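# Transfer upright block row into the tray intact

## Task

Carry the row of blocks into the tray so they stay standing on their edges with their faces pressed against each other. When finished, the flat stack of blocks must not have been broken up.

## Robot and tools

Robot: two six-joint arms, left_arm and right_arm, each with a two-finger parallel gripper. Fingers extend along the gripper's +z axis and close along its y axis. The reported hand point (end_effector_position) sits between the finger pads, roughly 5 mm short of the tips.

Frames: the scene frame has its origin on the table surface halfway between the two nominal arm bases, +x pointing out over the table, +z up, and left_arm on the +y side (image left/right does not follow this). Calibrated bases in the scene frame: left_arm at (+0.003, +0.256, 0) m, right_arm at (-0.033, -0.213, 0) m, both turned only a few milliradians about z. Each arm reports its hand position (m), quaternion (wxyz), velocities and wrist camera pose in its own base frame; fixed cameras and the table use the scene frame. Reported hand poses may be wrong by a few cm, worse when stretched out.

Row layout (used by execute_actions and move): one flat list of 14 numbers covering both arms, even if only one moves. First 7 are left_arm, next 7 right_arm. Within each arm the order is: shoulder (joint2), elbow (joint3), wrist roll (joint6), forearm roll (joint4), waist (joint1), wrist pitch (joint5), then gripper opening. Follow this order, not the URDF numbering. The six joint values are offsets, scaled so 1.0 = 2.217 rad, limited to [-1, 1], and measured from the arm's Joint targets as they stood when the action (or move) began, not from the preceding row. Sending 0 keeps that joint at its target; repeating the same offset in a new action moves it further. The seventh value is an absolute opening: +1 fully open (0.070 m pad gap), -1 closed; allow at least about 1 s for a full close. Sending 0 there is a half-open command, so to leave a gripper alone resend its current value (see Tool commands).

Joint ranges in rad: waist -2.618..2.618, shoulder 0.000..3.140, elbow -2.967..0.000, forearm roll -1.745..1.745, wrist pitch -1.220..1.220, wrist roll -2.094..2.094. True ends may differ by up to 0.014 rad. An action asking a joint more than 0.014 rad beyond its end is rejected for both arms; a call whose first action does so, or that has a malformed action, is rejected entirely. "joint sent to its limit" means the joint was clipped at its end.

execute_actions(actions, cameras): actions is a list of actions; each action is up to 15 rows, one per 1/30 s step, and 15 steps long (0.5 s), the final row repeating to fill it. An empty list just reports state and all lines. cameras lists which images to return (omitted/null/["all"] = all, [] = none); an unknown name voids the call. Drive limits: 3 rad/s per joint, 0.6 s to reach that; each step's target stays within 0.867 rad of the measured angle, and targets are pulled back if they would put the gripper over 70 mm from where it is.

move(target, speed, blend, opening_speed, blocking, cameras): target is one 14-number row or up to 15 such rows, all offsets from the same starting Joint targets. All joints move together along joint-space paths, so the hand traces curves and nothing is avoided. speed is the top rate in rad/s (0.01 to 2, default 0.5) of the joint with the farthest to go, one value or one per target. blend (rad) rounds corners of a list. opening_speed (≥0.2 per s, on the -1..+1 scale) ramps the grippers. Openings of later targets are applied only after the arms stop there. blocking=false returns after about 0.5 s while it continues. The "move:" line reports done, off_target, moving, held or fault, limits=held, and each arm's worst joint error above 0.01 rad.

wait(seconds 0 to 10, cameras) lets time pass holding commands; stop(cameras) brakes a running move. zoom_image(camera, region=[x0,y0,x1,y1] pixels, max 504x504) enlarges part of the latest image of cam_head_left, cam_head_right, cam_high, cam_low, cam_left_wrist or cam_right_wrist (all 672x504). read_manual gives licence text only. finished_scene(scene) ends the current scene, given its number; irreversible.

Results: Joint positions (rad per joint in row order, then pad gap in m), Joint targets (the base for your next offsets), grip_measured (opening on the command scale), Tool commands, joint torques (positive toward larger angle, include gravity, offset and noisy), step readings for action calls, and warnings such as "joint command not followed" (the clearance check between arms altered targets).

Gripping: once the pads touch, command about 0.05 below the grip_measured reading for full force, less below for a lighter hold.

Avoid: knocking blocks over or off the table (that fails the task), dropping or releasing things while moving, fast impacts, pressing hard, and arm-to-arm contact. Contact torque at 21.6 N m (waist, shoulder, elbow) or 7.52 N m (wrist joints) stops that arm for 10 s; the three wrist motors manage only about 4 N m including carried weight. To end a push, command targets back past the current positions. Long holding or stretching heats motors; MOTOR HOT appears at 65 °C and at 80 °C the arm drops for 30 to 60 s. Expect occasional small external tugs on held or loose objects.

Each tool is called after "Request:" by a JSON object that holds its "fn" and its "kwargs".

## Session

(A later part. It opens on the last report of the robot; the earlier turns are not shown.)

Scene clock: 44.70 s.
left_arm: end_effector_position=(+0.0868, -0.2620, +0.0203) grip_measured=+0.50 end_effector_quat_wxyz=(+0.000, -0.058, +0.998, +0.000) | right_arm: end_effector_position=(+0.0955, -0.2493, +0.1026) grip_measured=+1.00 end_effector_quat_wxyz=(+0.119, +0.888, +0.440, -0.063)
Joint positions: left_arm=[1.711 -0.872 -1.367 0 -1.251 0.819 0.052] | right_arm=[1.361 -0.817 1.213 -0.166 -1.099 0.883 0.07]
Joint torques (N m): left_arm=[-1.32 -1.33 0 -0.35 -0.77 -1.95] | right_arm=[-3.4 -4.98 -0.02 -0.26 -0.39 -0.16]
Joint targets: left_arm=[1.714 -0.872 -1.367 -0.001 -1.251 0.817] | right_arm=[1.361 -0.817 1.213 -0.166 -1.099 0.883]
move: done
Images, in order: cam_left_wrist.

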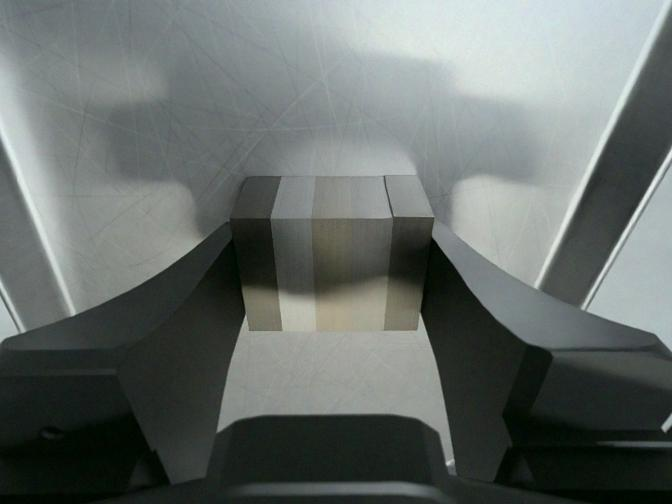

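Request:
{"fn": "move", "kwargs": {"target": [[-0.001,-0.0008,0,0,0,0.0018,1,0,0,0,0,0,0,1],[-0.059,-0.0714,0,0,0,0.13,1,0,0,0,0,0,0,1],[-0.1044,-0.0009,0.0639,0,0.773,0.1048,1,0,0,0,0,0,0,1]], "speed": [0.1,0.35,0.9], "opening_speed": 1}}

Scene clock: 54.53 s.
left_arm: end_effector_position=(+0.2164, +0.1079, +0.0800) grip_measured=+1.00 end_effector_quat_wxyz=(+0.000, +0.747, -0.664, +0.000) | right_arm: end_effector_position=(+0.0955, -0.2493, +0.1026) grip_measured=+1.00 end_effector_quat_wxyz=(+0.119, +0.888, +0.440, -0.063)
Joint positions: left_arm=[1.483 -0.874 -1.225 -0.001 0.463 1.049 0.07] | right_arm=[1.361 -0.817 1.213 -0.166 -1.099 0.883 0.07]
Joint torques (N m): left_arm=[-3.88 -1.99 0.09 -0.12 -0.61 -0.1] | right_arm=[-3.45 -5.12 0.03 -0.28 -0.28 -0.14]
Joint targets: left_arm=[1.482 -0.874 -1.225 -0.001 0.463 1.049] | right_arm=[1.361 -0.817 1.213 -0.166 -1.099 0.883]
move: done

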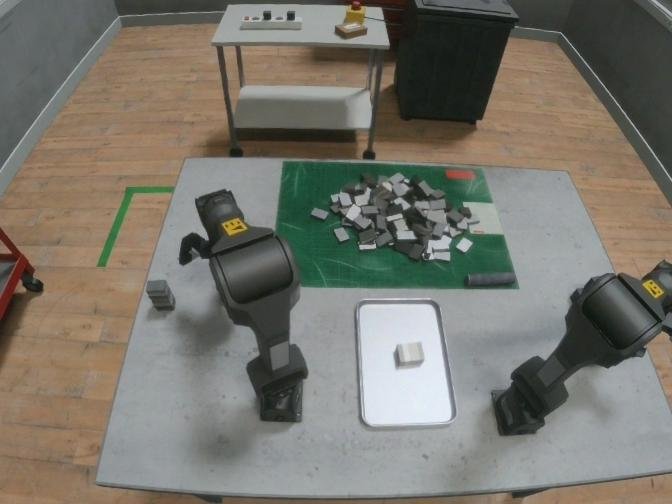

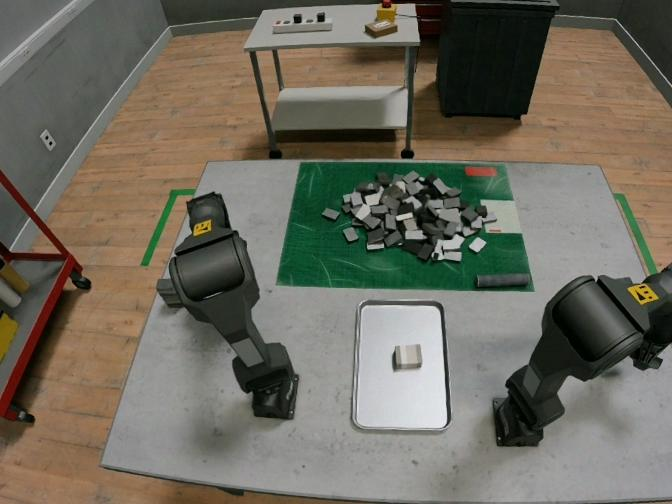

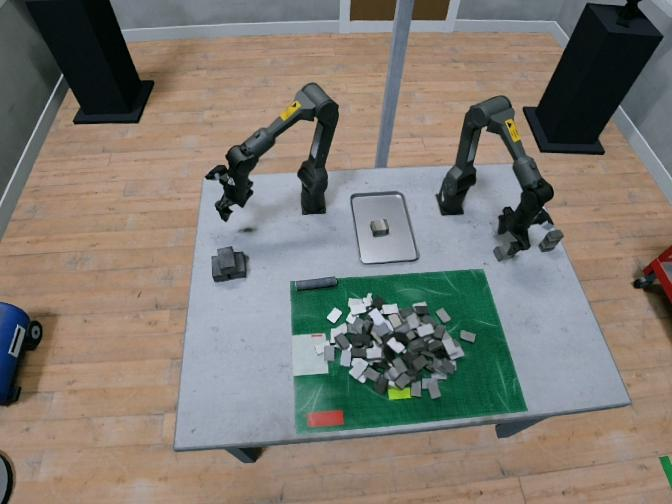

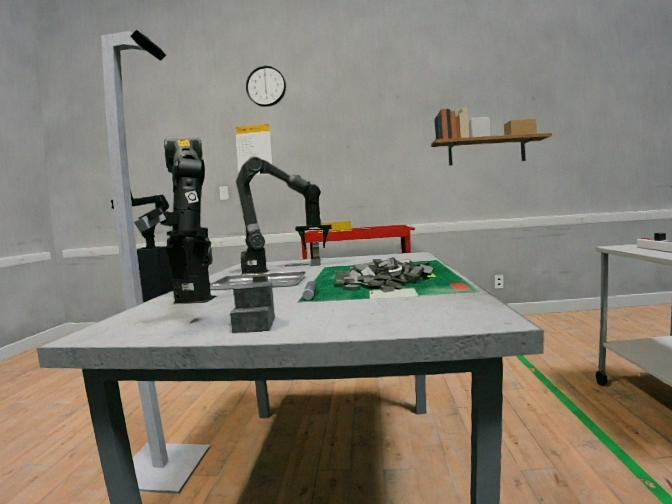

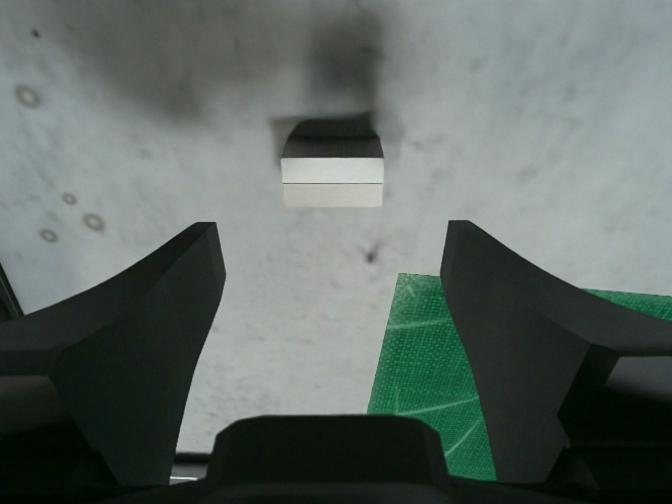

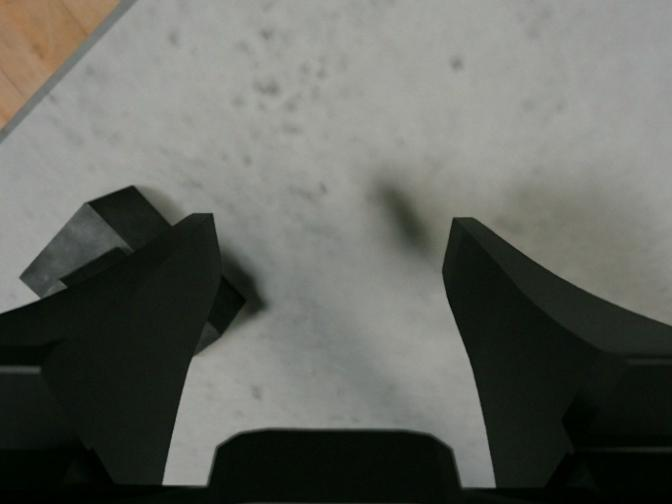

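Request:
{"fn": "move", "kwargs": {"target": [0.0558,0.0678,-0.0109,0,-0.0109,-0.1231,1,0,0,0,0,0,0,1], "speed": 0.25, "cameras": []}}

Request:
{"fn": "move", "kwargs": {"target": [0,0,0,0,0,0,0.08,0,0,0,0,0,0,1], "opening_speed": 0.8, "cameras": ["cam_left_wrist"]}}

Scene clock: 57.63 s.
move: done

Scene clock: 59.00 s.
left_arm: end_effector_position=(+0.2170, +0.1018, +0.0185) grip_measured=+0.16 end_effector_quat_wxyz=(+0.000, +0.747, -0.664, +0.000) | right_arm: end_effector_position=(+0.0955, -0.2493, +0.1026) grip_measured=+1.00 end_effector_quat_wxyz=(+0.119, +0.888, +0.440, -0.063)
Joint positions: left_arm=[1.606 -0.723 -1.249 -0.001 0.439 0.775 0.04] | right_arm=[1.361 -0.817 1.213 -0.166 -1.099 0.883 0.07]
Joint torques (N m): left_arm=[-4.26 -2.14 0.13 -0.09 -0.16 0.21] | right_arm=[-3.28 -5.18 -0.01 -0.31 0 -0.16]
Joint targets: left_arm=[1.606 -0.724 -1.249 -0.001 0.439 0.776] | right_arm=[1.361 -0.817 1.213 -0.166 -1.099 0.883]
move: done
Images, in order: cam_left_wrist.

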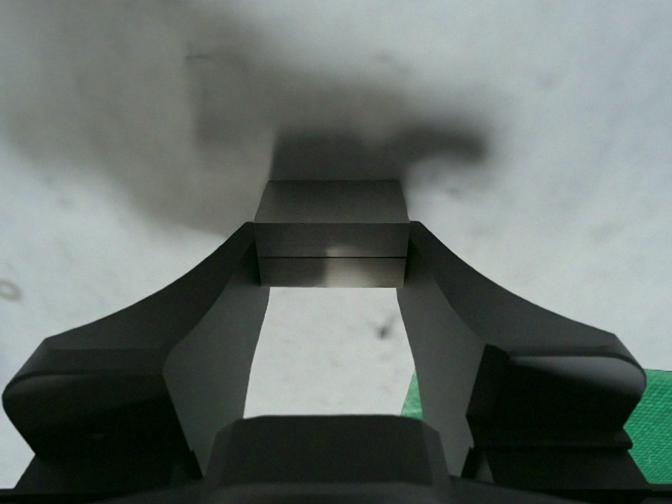

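Request:
{"fn": "move", "kwargs": {"target": [[-0.0656,-0.0766,0,0,0,0.1422,0.06,0,0,0,0,0,0,1],[-0.083,-0.0591,0.674,0,-0.7431,0.1421,0.06,0,0,0,0,0,0,1]], "speed": [0.2,0.6]}}

Scene clock: 64.33 s.
left_arm: end_effector_position=(+0.0809, -0.2138, +0.0900) grip_measured=+0.16 end_effector_quat_wxyz=(-0.001, +0.664, +0.747, +0.000) | right_arm: end_effector_position=(+0.0955, -0.2493, +0.1026) grip_measured=+1.00 end_effector_quat_wxyz=(+0.119, +0.888, +0.440, -0.063)
Joint positions: left_arm=[1.422 -0.855 0.245 -0.001 -1.209 1.092 0.04] | right_arm=[1.361 -0.817 1.213 -0.166 -1.099 0.883 0.07]
Joint torques (N m): left_arm=[-3.96 -2.2 -0.12 -0.05 -0.06 -0.13] | right_arm=[-3.46 -5.02 -0.02 -0.32 -0.09 -0.21]
Joint targets: left_arm=[1.422 -0.855 0.245 -0.001 -1.208 1.091] | right_arm=[1.361 -0.817 1.213 -0.166 -1.099 0.883]
move: done

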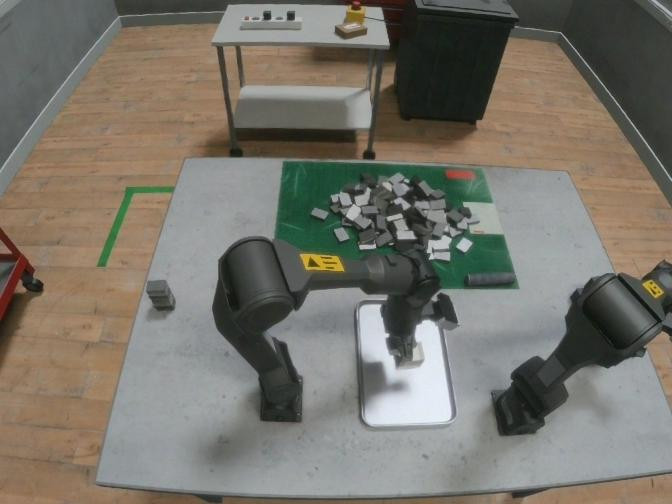

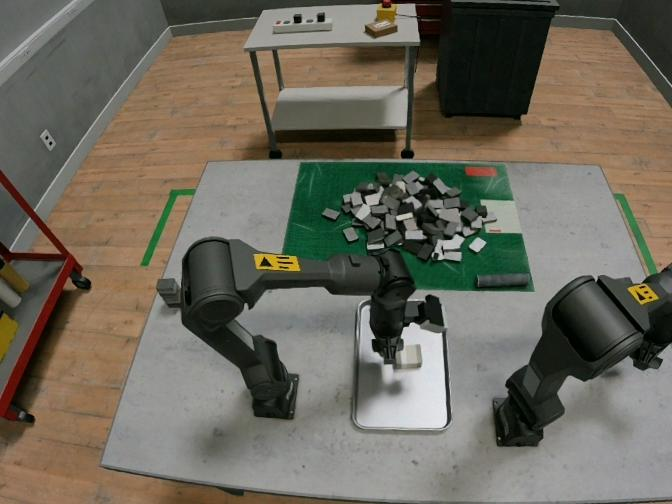

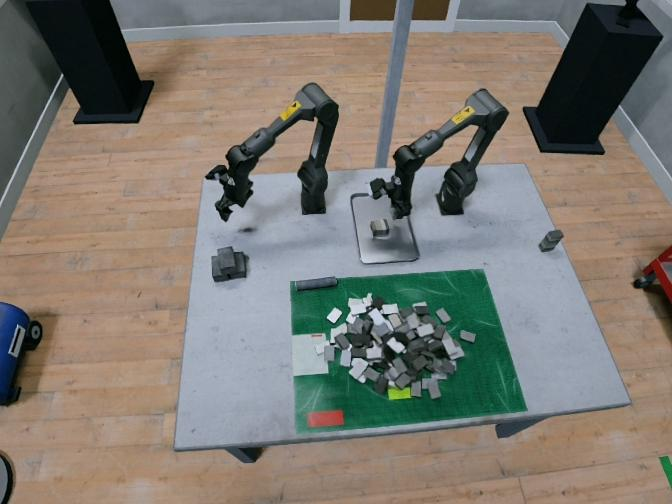

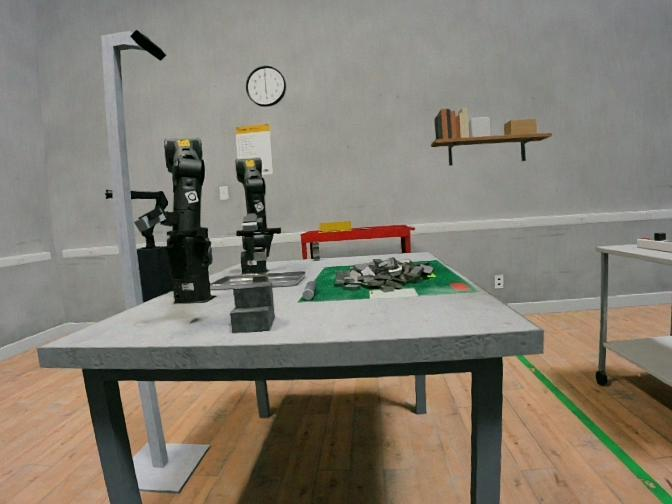

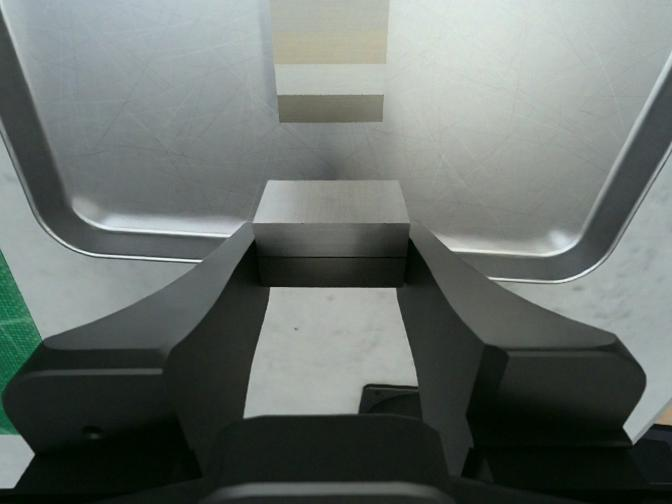

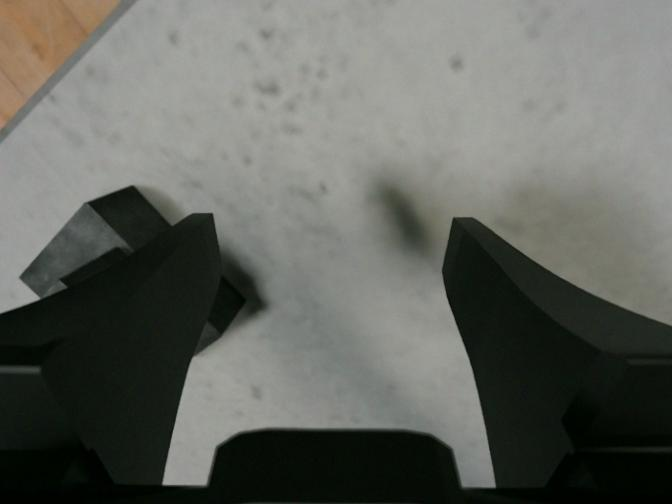

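Request:
{"fn": "move", "kwargs": {"target": [0.0664,0.0776,0,0,0,-0.1439,0.06,0,0,0,0,0,0,1], "speed": 0.15, "cameras": ["cam_left_wrist"]}}

Request:
{"fn": "zoom_image", "kwargs": {"camera": "cam_left_wrist", "region": [200, 100, 460, 300]}}

Scene clock: 67.27 s.
left_arm: end_effector_position=(+0.0809, -0.2137, +0.0192) grip_measured=+0.16 end_effector_quat_wxyz=(+0.000, +0.664, +0.747, +0.000) | right_arm: end_effector_position=(+0.0955, -0.2493, +0.1026) grip_measured=+1.00 end_effector_quat_wxyz=(+0.119, +0.888, +0.440, -0.063)
Joint positions: left_arm=[1.569 -0.682 0.245 -0.001 -1.209 0.772 0.04] | right_arm=[1.361 -0.817 1.213 -0.166 -1.099 0.883 0.07]
Joint torques (N m): left_arm=[-3.4 -1.85 -0.1 -0.05 -0.07 0.01] | right_arm=[-3.46 -5.02 0.01 -0.32 -0.29 -0.18]
Joint targets: left_arm=[1.569 -0.683 0.245 -0.001 -1.208 0.772] | right_arm=[1.361 -0.817 1.213 -0.166 -1.099 0.883]
move: done
Images, in order: cam_left_wrist.

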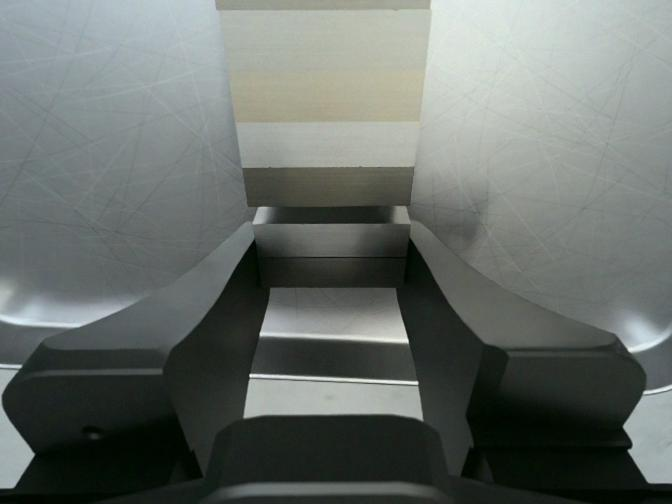

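Scaled by 1.938.

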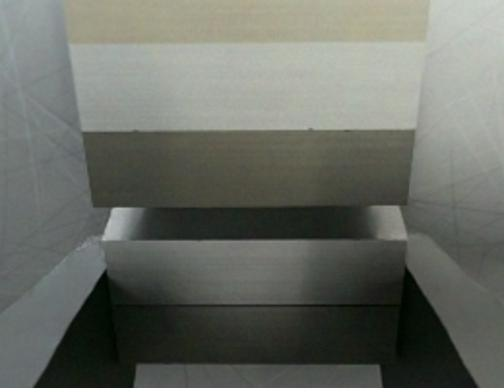

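Request:
{"fn": "move", "kwargs": {"target": [0.0118,-0.0131,-0.0028,0,-0.003,0.0014,0.06,0,0,0,0,0,0,1], "speed": 0.02, "cameras": ["cam_left_wrist"]}}

Request:
{"fn": "zoom_image", "kwargs": {"camera": "cam_left_wrist", "region": [200, 100, 460, 300]}}

Scene clock: 69.97 s.
left_arm: end_effector_position=(+0.0822, -0.2216, +0.0188) grip_measured=+0.16 end_effector_quat_wxyz=(+0.000, +0.664, +0.747, +0.000) | right_arm: end_effector_position=(+0.0955, -0.2493, +0.1026) grip_measured=+1.00 end_effector_quat_wxyz=(+0.119, +0.888, +0.440, -0.063)
Joint positions: left_arm=[1.595 -0.712 0.239 -0.001 -1.215 0.775 0.04] | right_arm=[1.361 -0.817 1.213 -0.166 -1.099 0.883 0.07]
Joint torques (N m): left_arm=[-1.44 -2.4 -0.07 -0.38 -0.88 -1.85] | right_arm=[-3.47 -5.16 0.06 -0.3 -0.23 -0.15]
Joint targets: left_arm=[1.595 -0.712 0.239 -0.001 -1.215 0.775] | right_arm=[1.361 -0.817 1.213 -0.166 -1.099 0.883]
move: done
Images, in order: cam_left_wrist.

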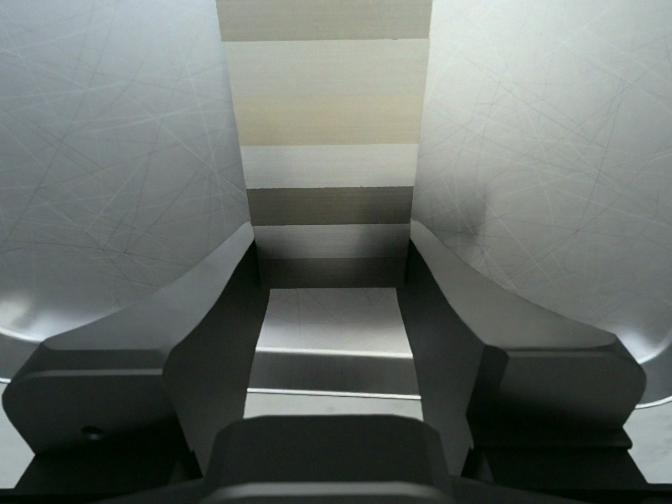

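Scaled by 1.938.

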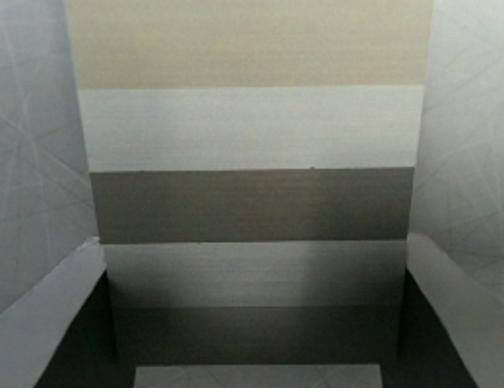

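Request:
{"fn": "move", "kwargs": {"target": [0.0028,-0.0033,-0.0007,0,-0.0008,0.0004,0.06,0,0,0,0,0,0,1], "speed": 0.02, "cameras": []}}

Request:
{"fn": "move", "kwargs": {"target": [0,0,0,0,0,0,1,0,0,0,0,0,0,1], "opening_speed": 1, "cameras": []}}

Request:
{"fn": "move", "kwargs": {"target": [-0.0664,-0.0776,0,0,0,0.1439,1,0,0,0,0,0,0,1], "speed": 0.35}}

Request:
{"fn": "zoom_image", "kwargs": {"camera": "cam_left_wrist", "region": [220, 0, 460, 230]}}

Scene clock: 71.80 s.
move: done

Scene clock: 72.97 s.
move: done

Scene clock: 74.20 s.
left_arm: end_effector_position=(+0.0824, -0.2238, +0.0914) grip_measured=+1.00 end_effector_quat_wxyz=(+0.000, +0.665, +0.747, -0.001) | right_arm: end_effector_position=(+0.0955, -0.2493, +0.1026) grip_measured=+1.00 end_effector_quat_wxyz=(+0.119, +0.888, +0.440, -0.063)
Joint positions: left_arm=[1.453 -0.892 0.238 -0.001 -1.217 1.096 0.07] | right_arm=[1.361 -0.817 1.213 -0.166 -1.099 0.883 0.07]
Joint torques (N m): left_arm=[-2.98 -1.95 0.05 -0.05 0.04 -0.14] | right_arm=[-3.44 -5.06 0 -0.3 -0.36 -0.14]
Joint targets: left_arm=[1.454 -0.891 0.237 -0.001 -1.217 1.095] | right_arm=[1.361 -0.817 1.213 -0.166 -1.099 0.883]
move: done

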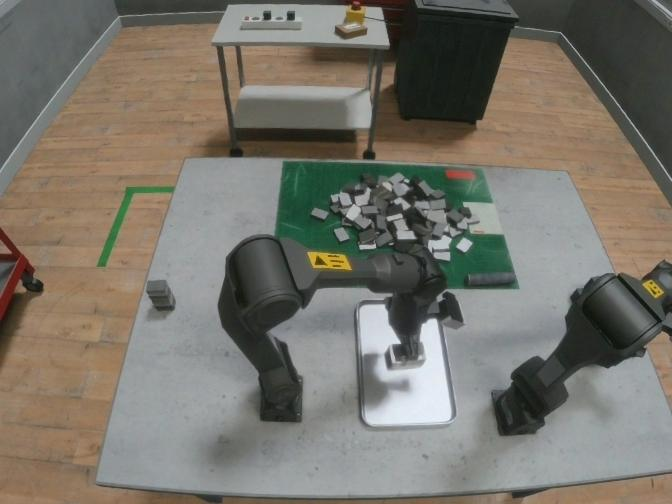

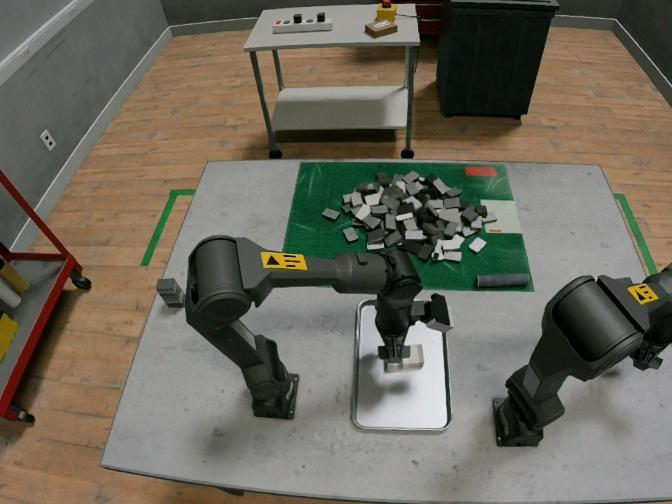

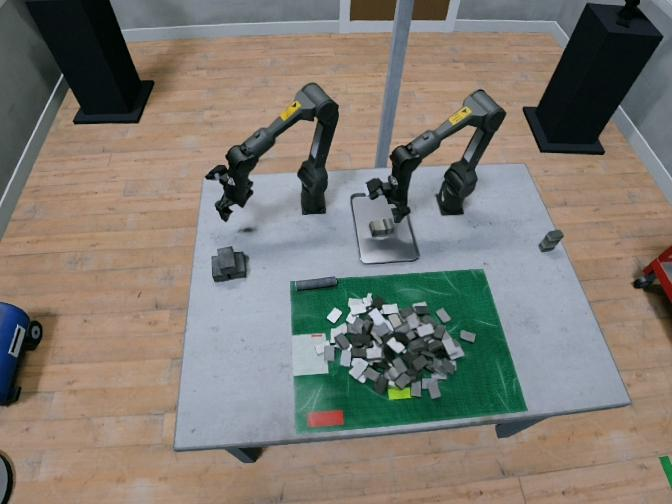

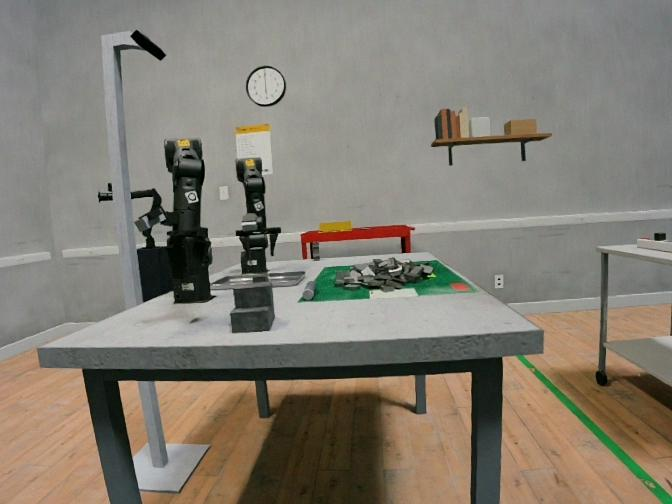

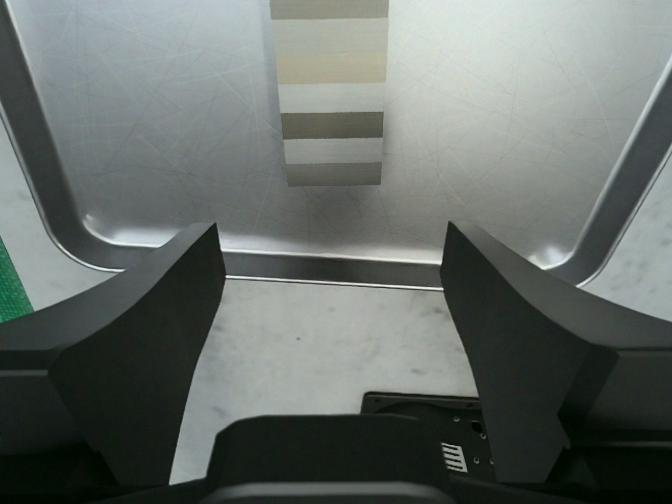

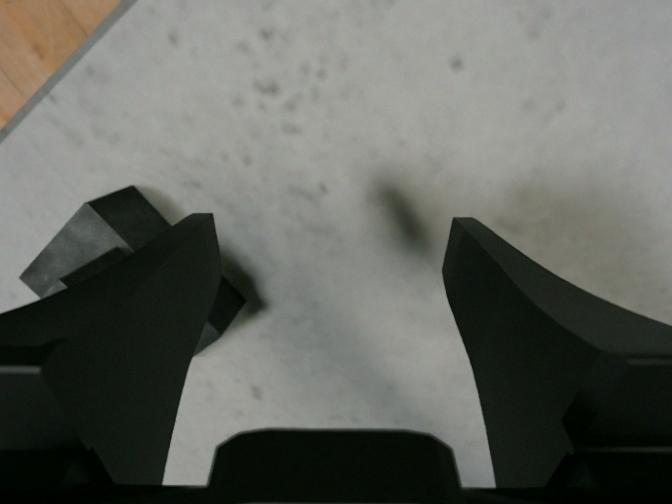

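Scaled by 2.100.

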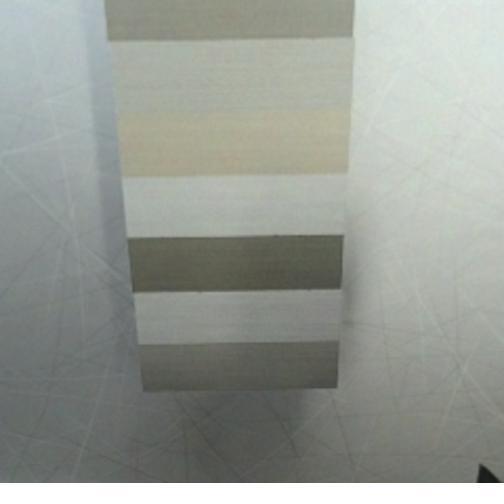

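Request:
{"fn": "move", "kwargs": {"target": [[-0.05,0,0,0,0,0,1,0,0,0,0,0,0,1],[-0.05,0,0,0,0.65,0,1,0,0,0,0,0,0,1]], "speed": 0.9}}

Request:
{"fn": "zoom_image", "kwargs": {"camera": "cam_head_left", "region": [340, 290, 470, 435]}}

Scene clock: 77.00 s.
left_arm: end_effector_position=(+0.2345, +0.0534, +0.1175) grip_measured=+1.00 end_effector_quat_wxyz=(+0.054, +0.006, +0.998, +0.012) | right_arm: end_effector_position=(+0.0955, -0.2493, +0.1026) grip_measured=+1.00 end_effector_quat_wxyz=(+0.119, +0.888, +0.440, -0.063)
Joint positions: left_arm=[1.343 -0.891 0.238 -0.001 0.225 1.095 0.07] | right_arm=[1.361 -0.817 1.213 -0.166 -1.099 0.883 0.07]
Joint torques (N m): left_arm=[-2.5 -2.84 0.06 -0.19 -0.65 0.03] | right_arm=[-3.32 -5.19 0.01 -0.34 -0.05 -0.2]
Joint targets: left_arm=[1.343 -0.891 0.237 -0.001 0.224 1.095] | right_arm=[1.361 -0.817 1.213 -0.166 -1.099 0.883]
move: done

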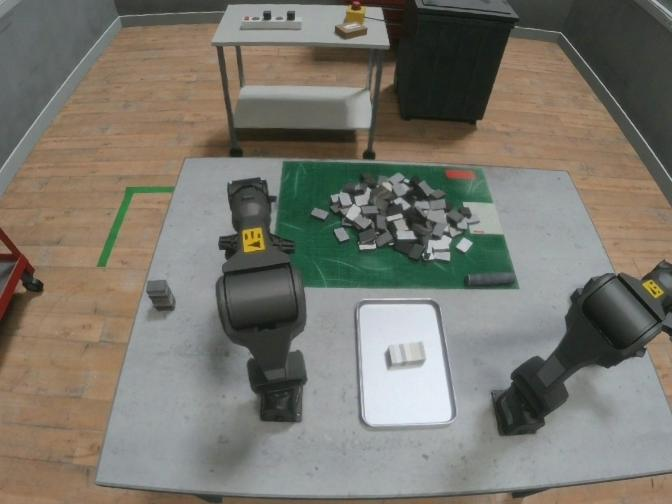

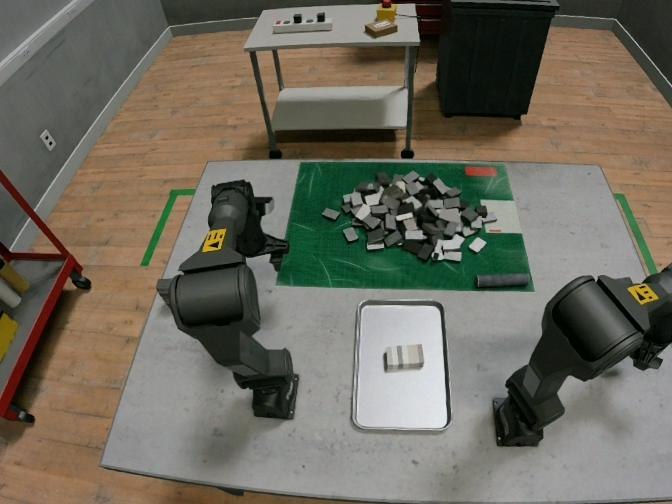

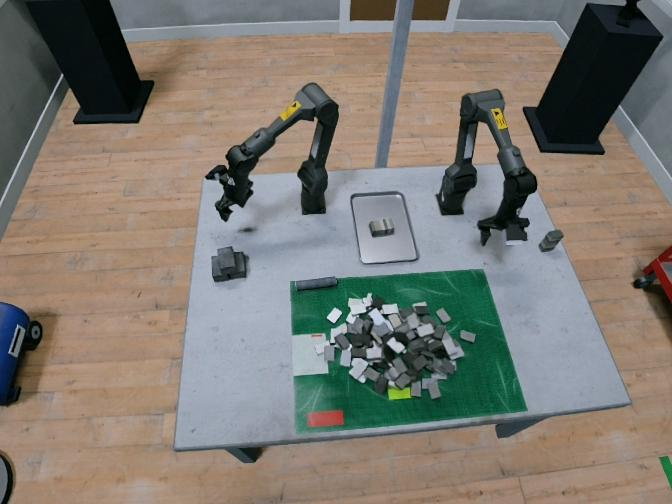

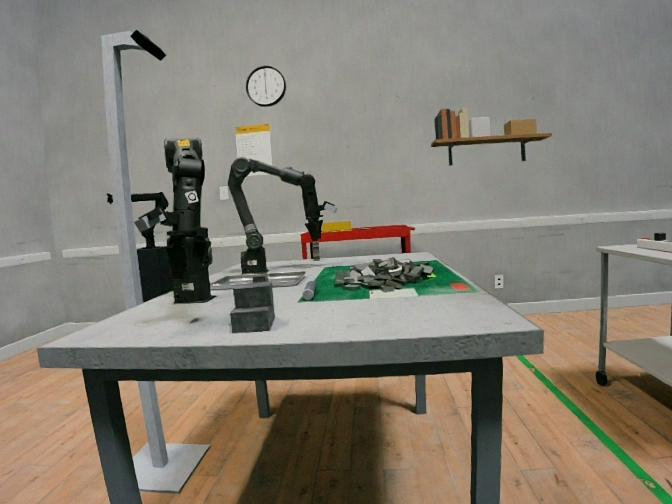

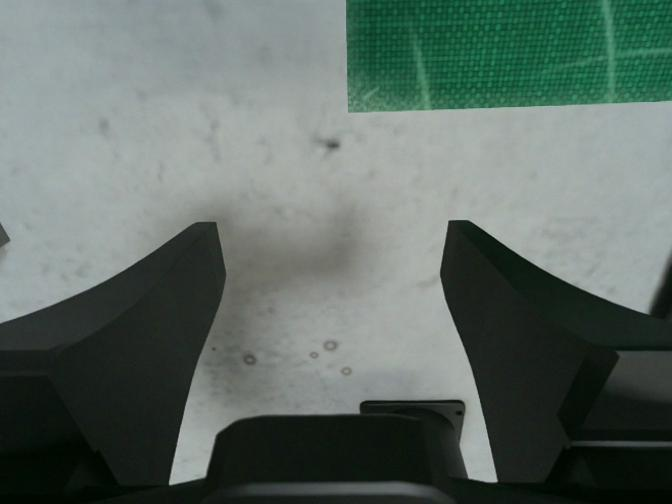

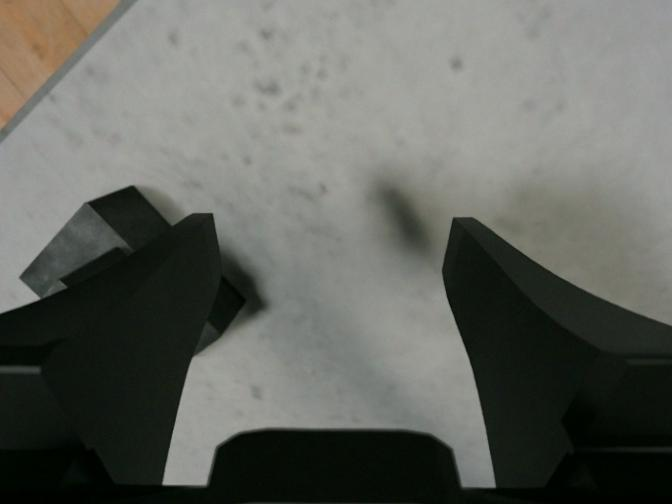

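Scaled by 3.476.

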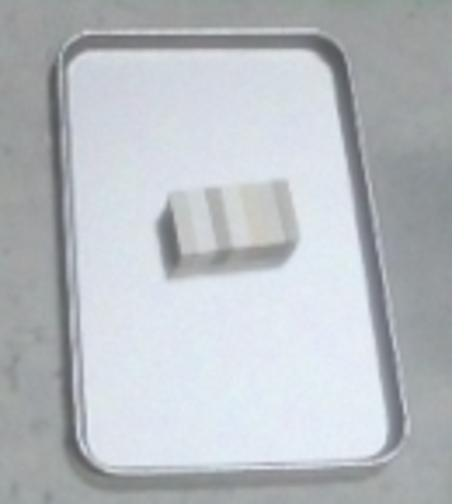

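Request:
{"fn": "finished_scene", "kwargs": {"scene": 2}}

The scene is finished: the task was done.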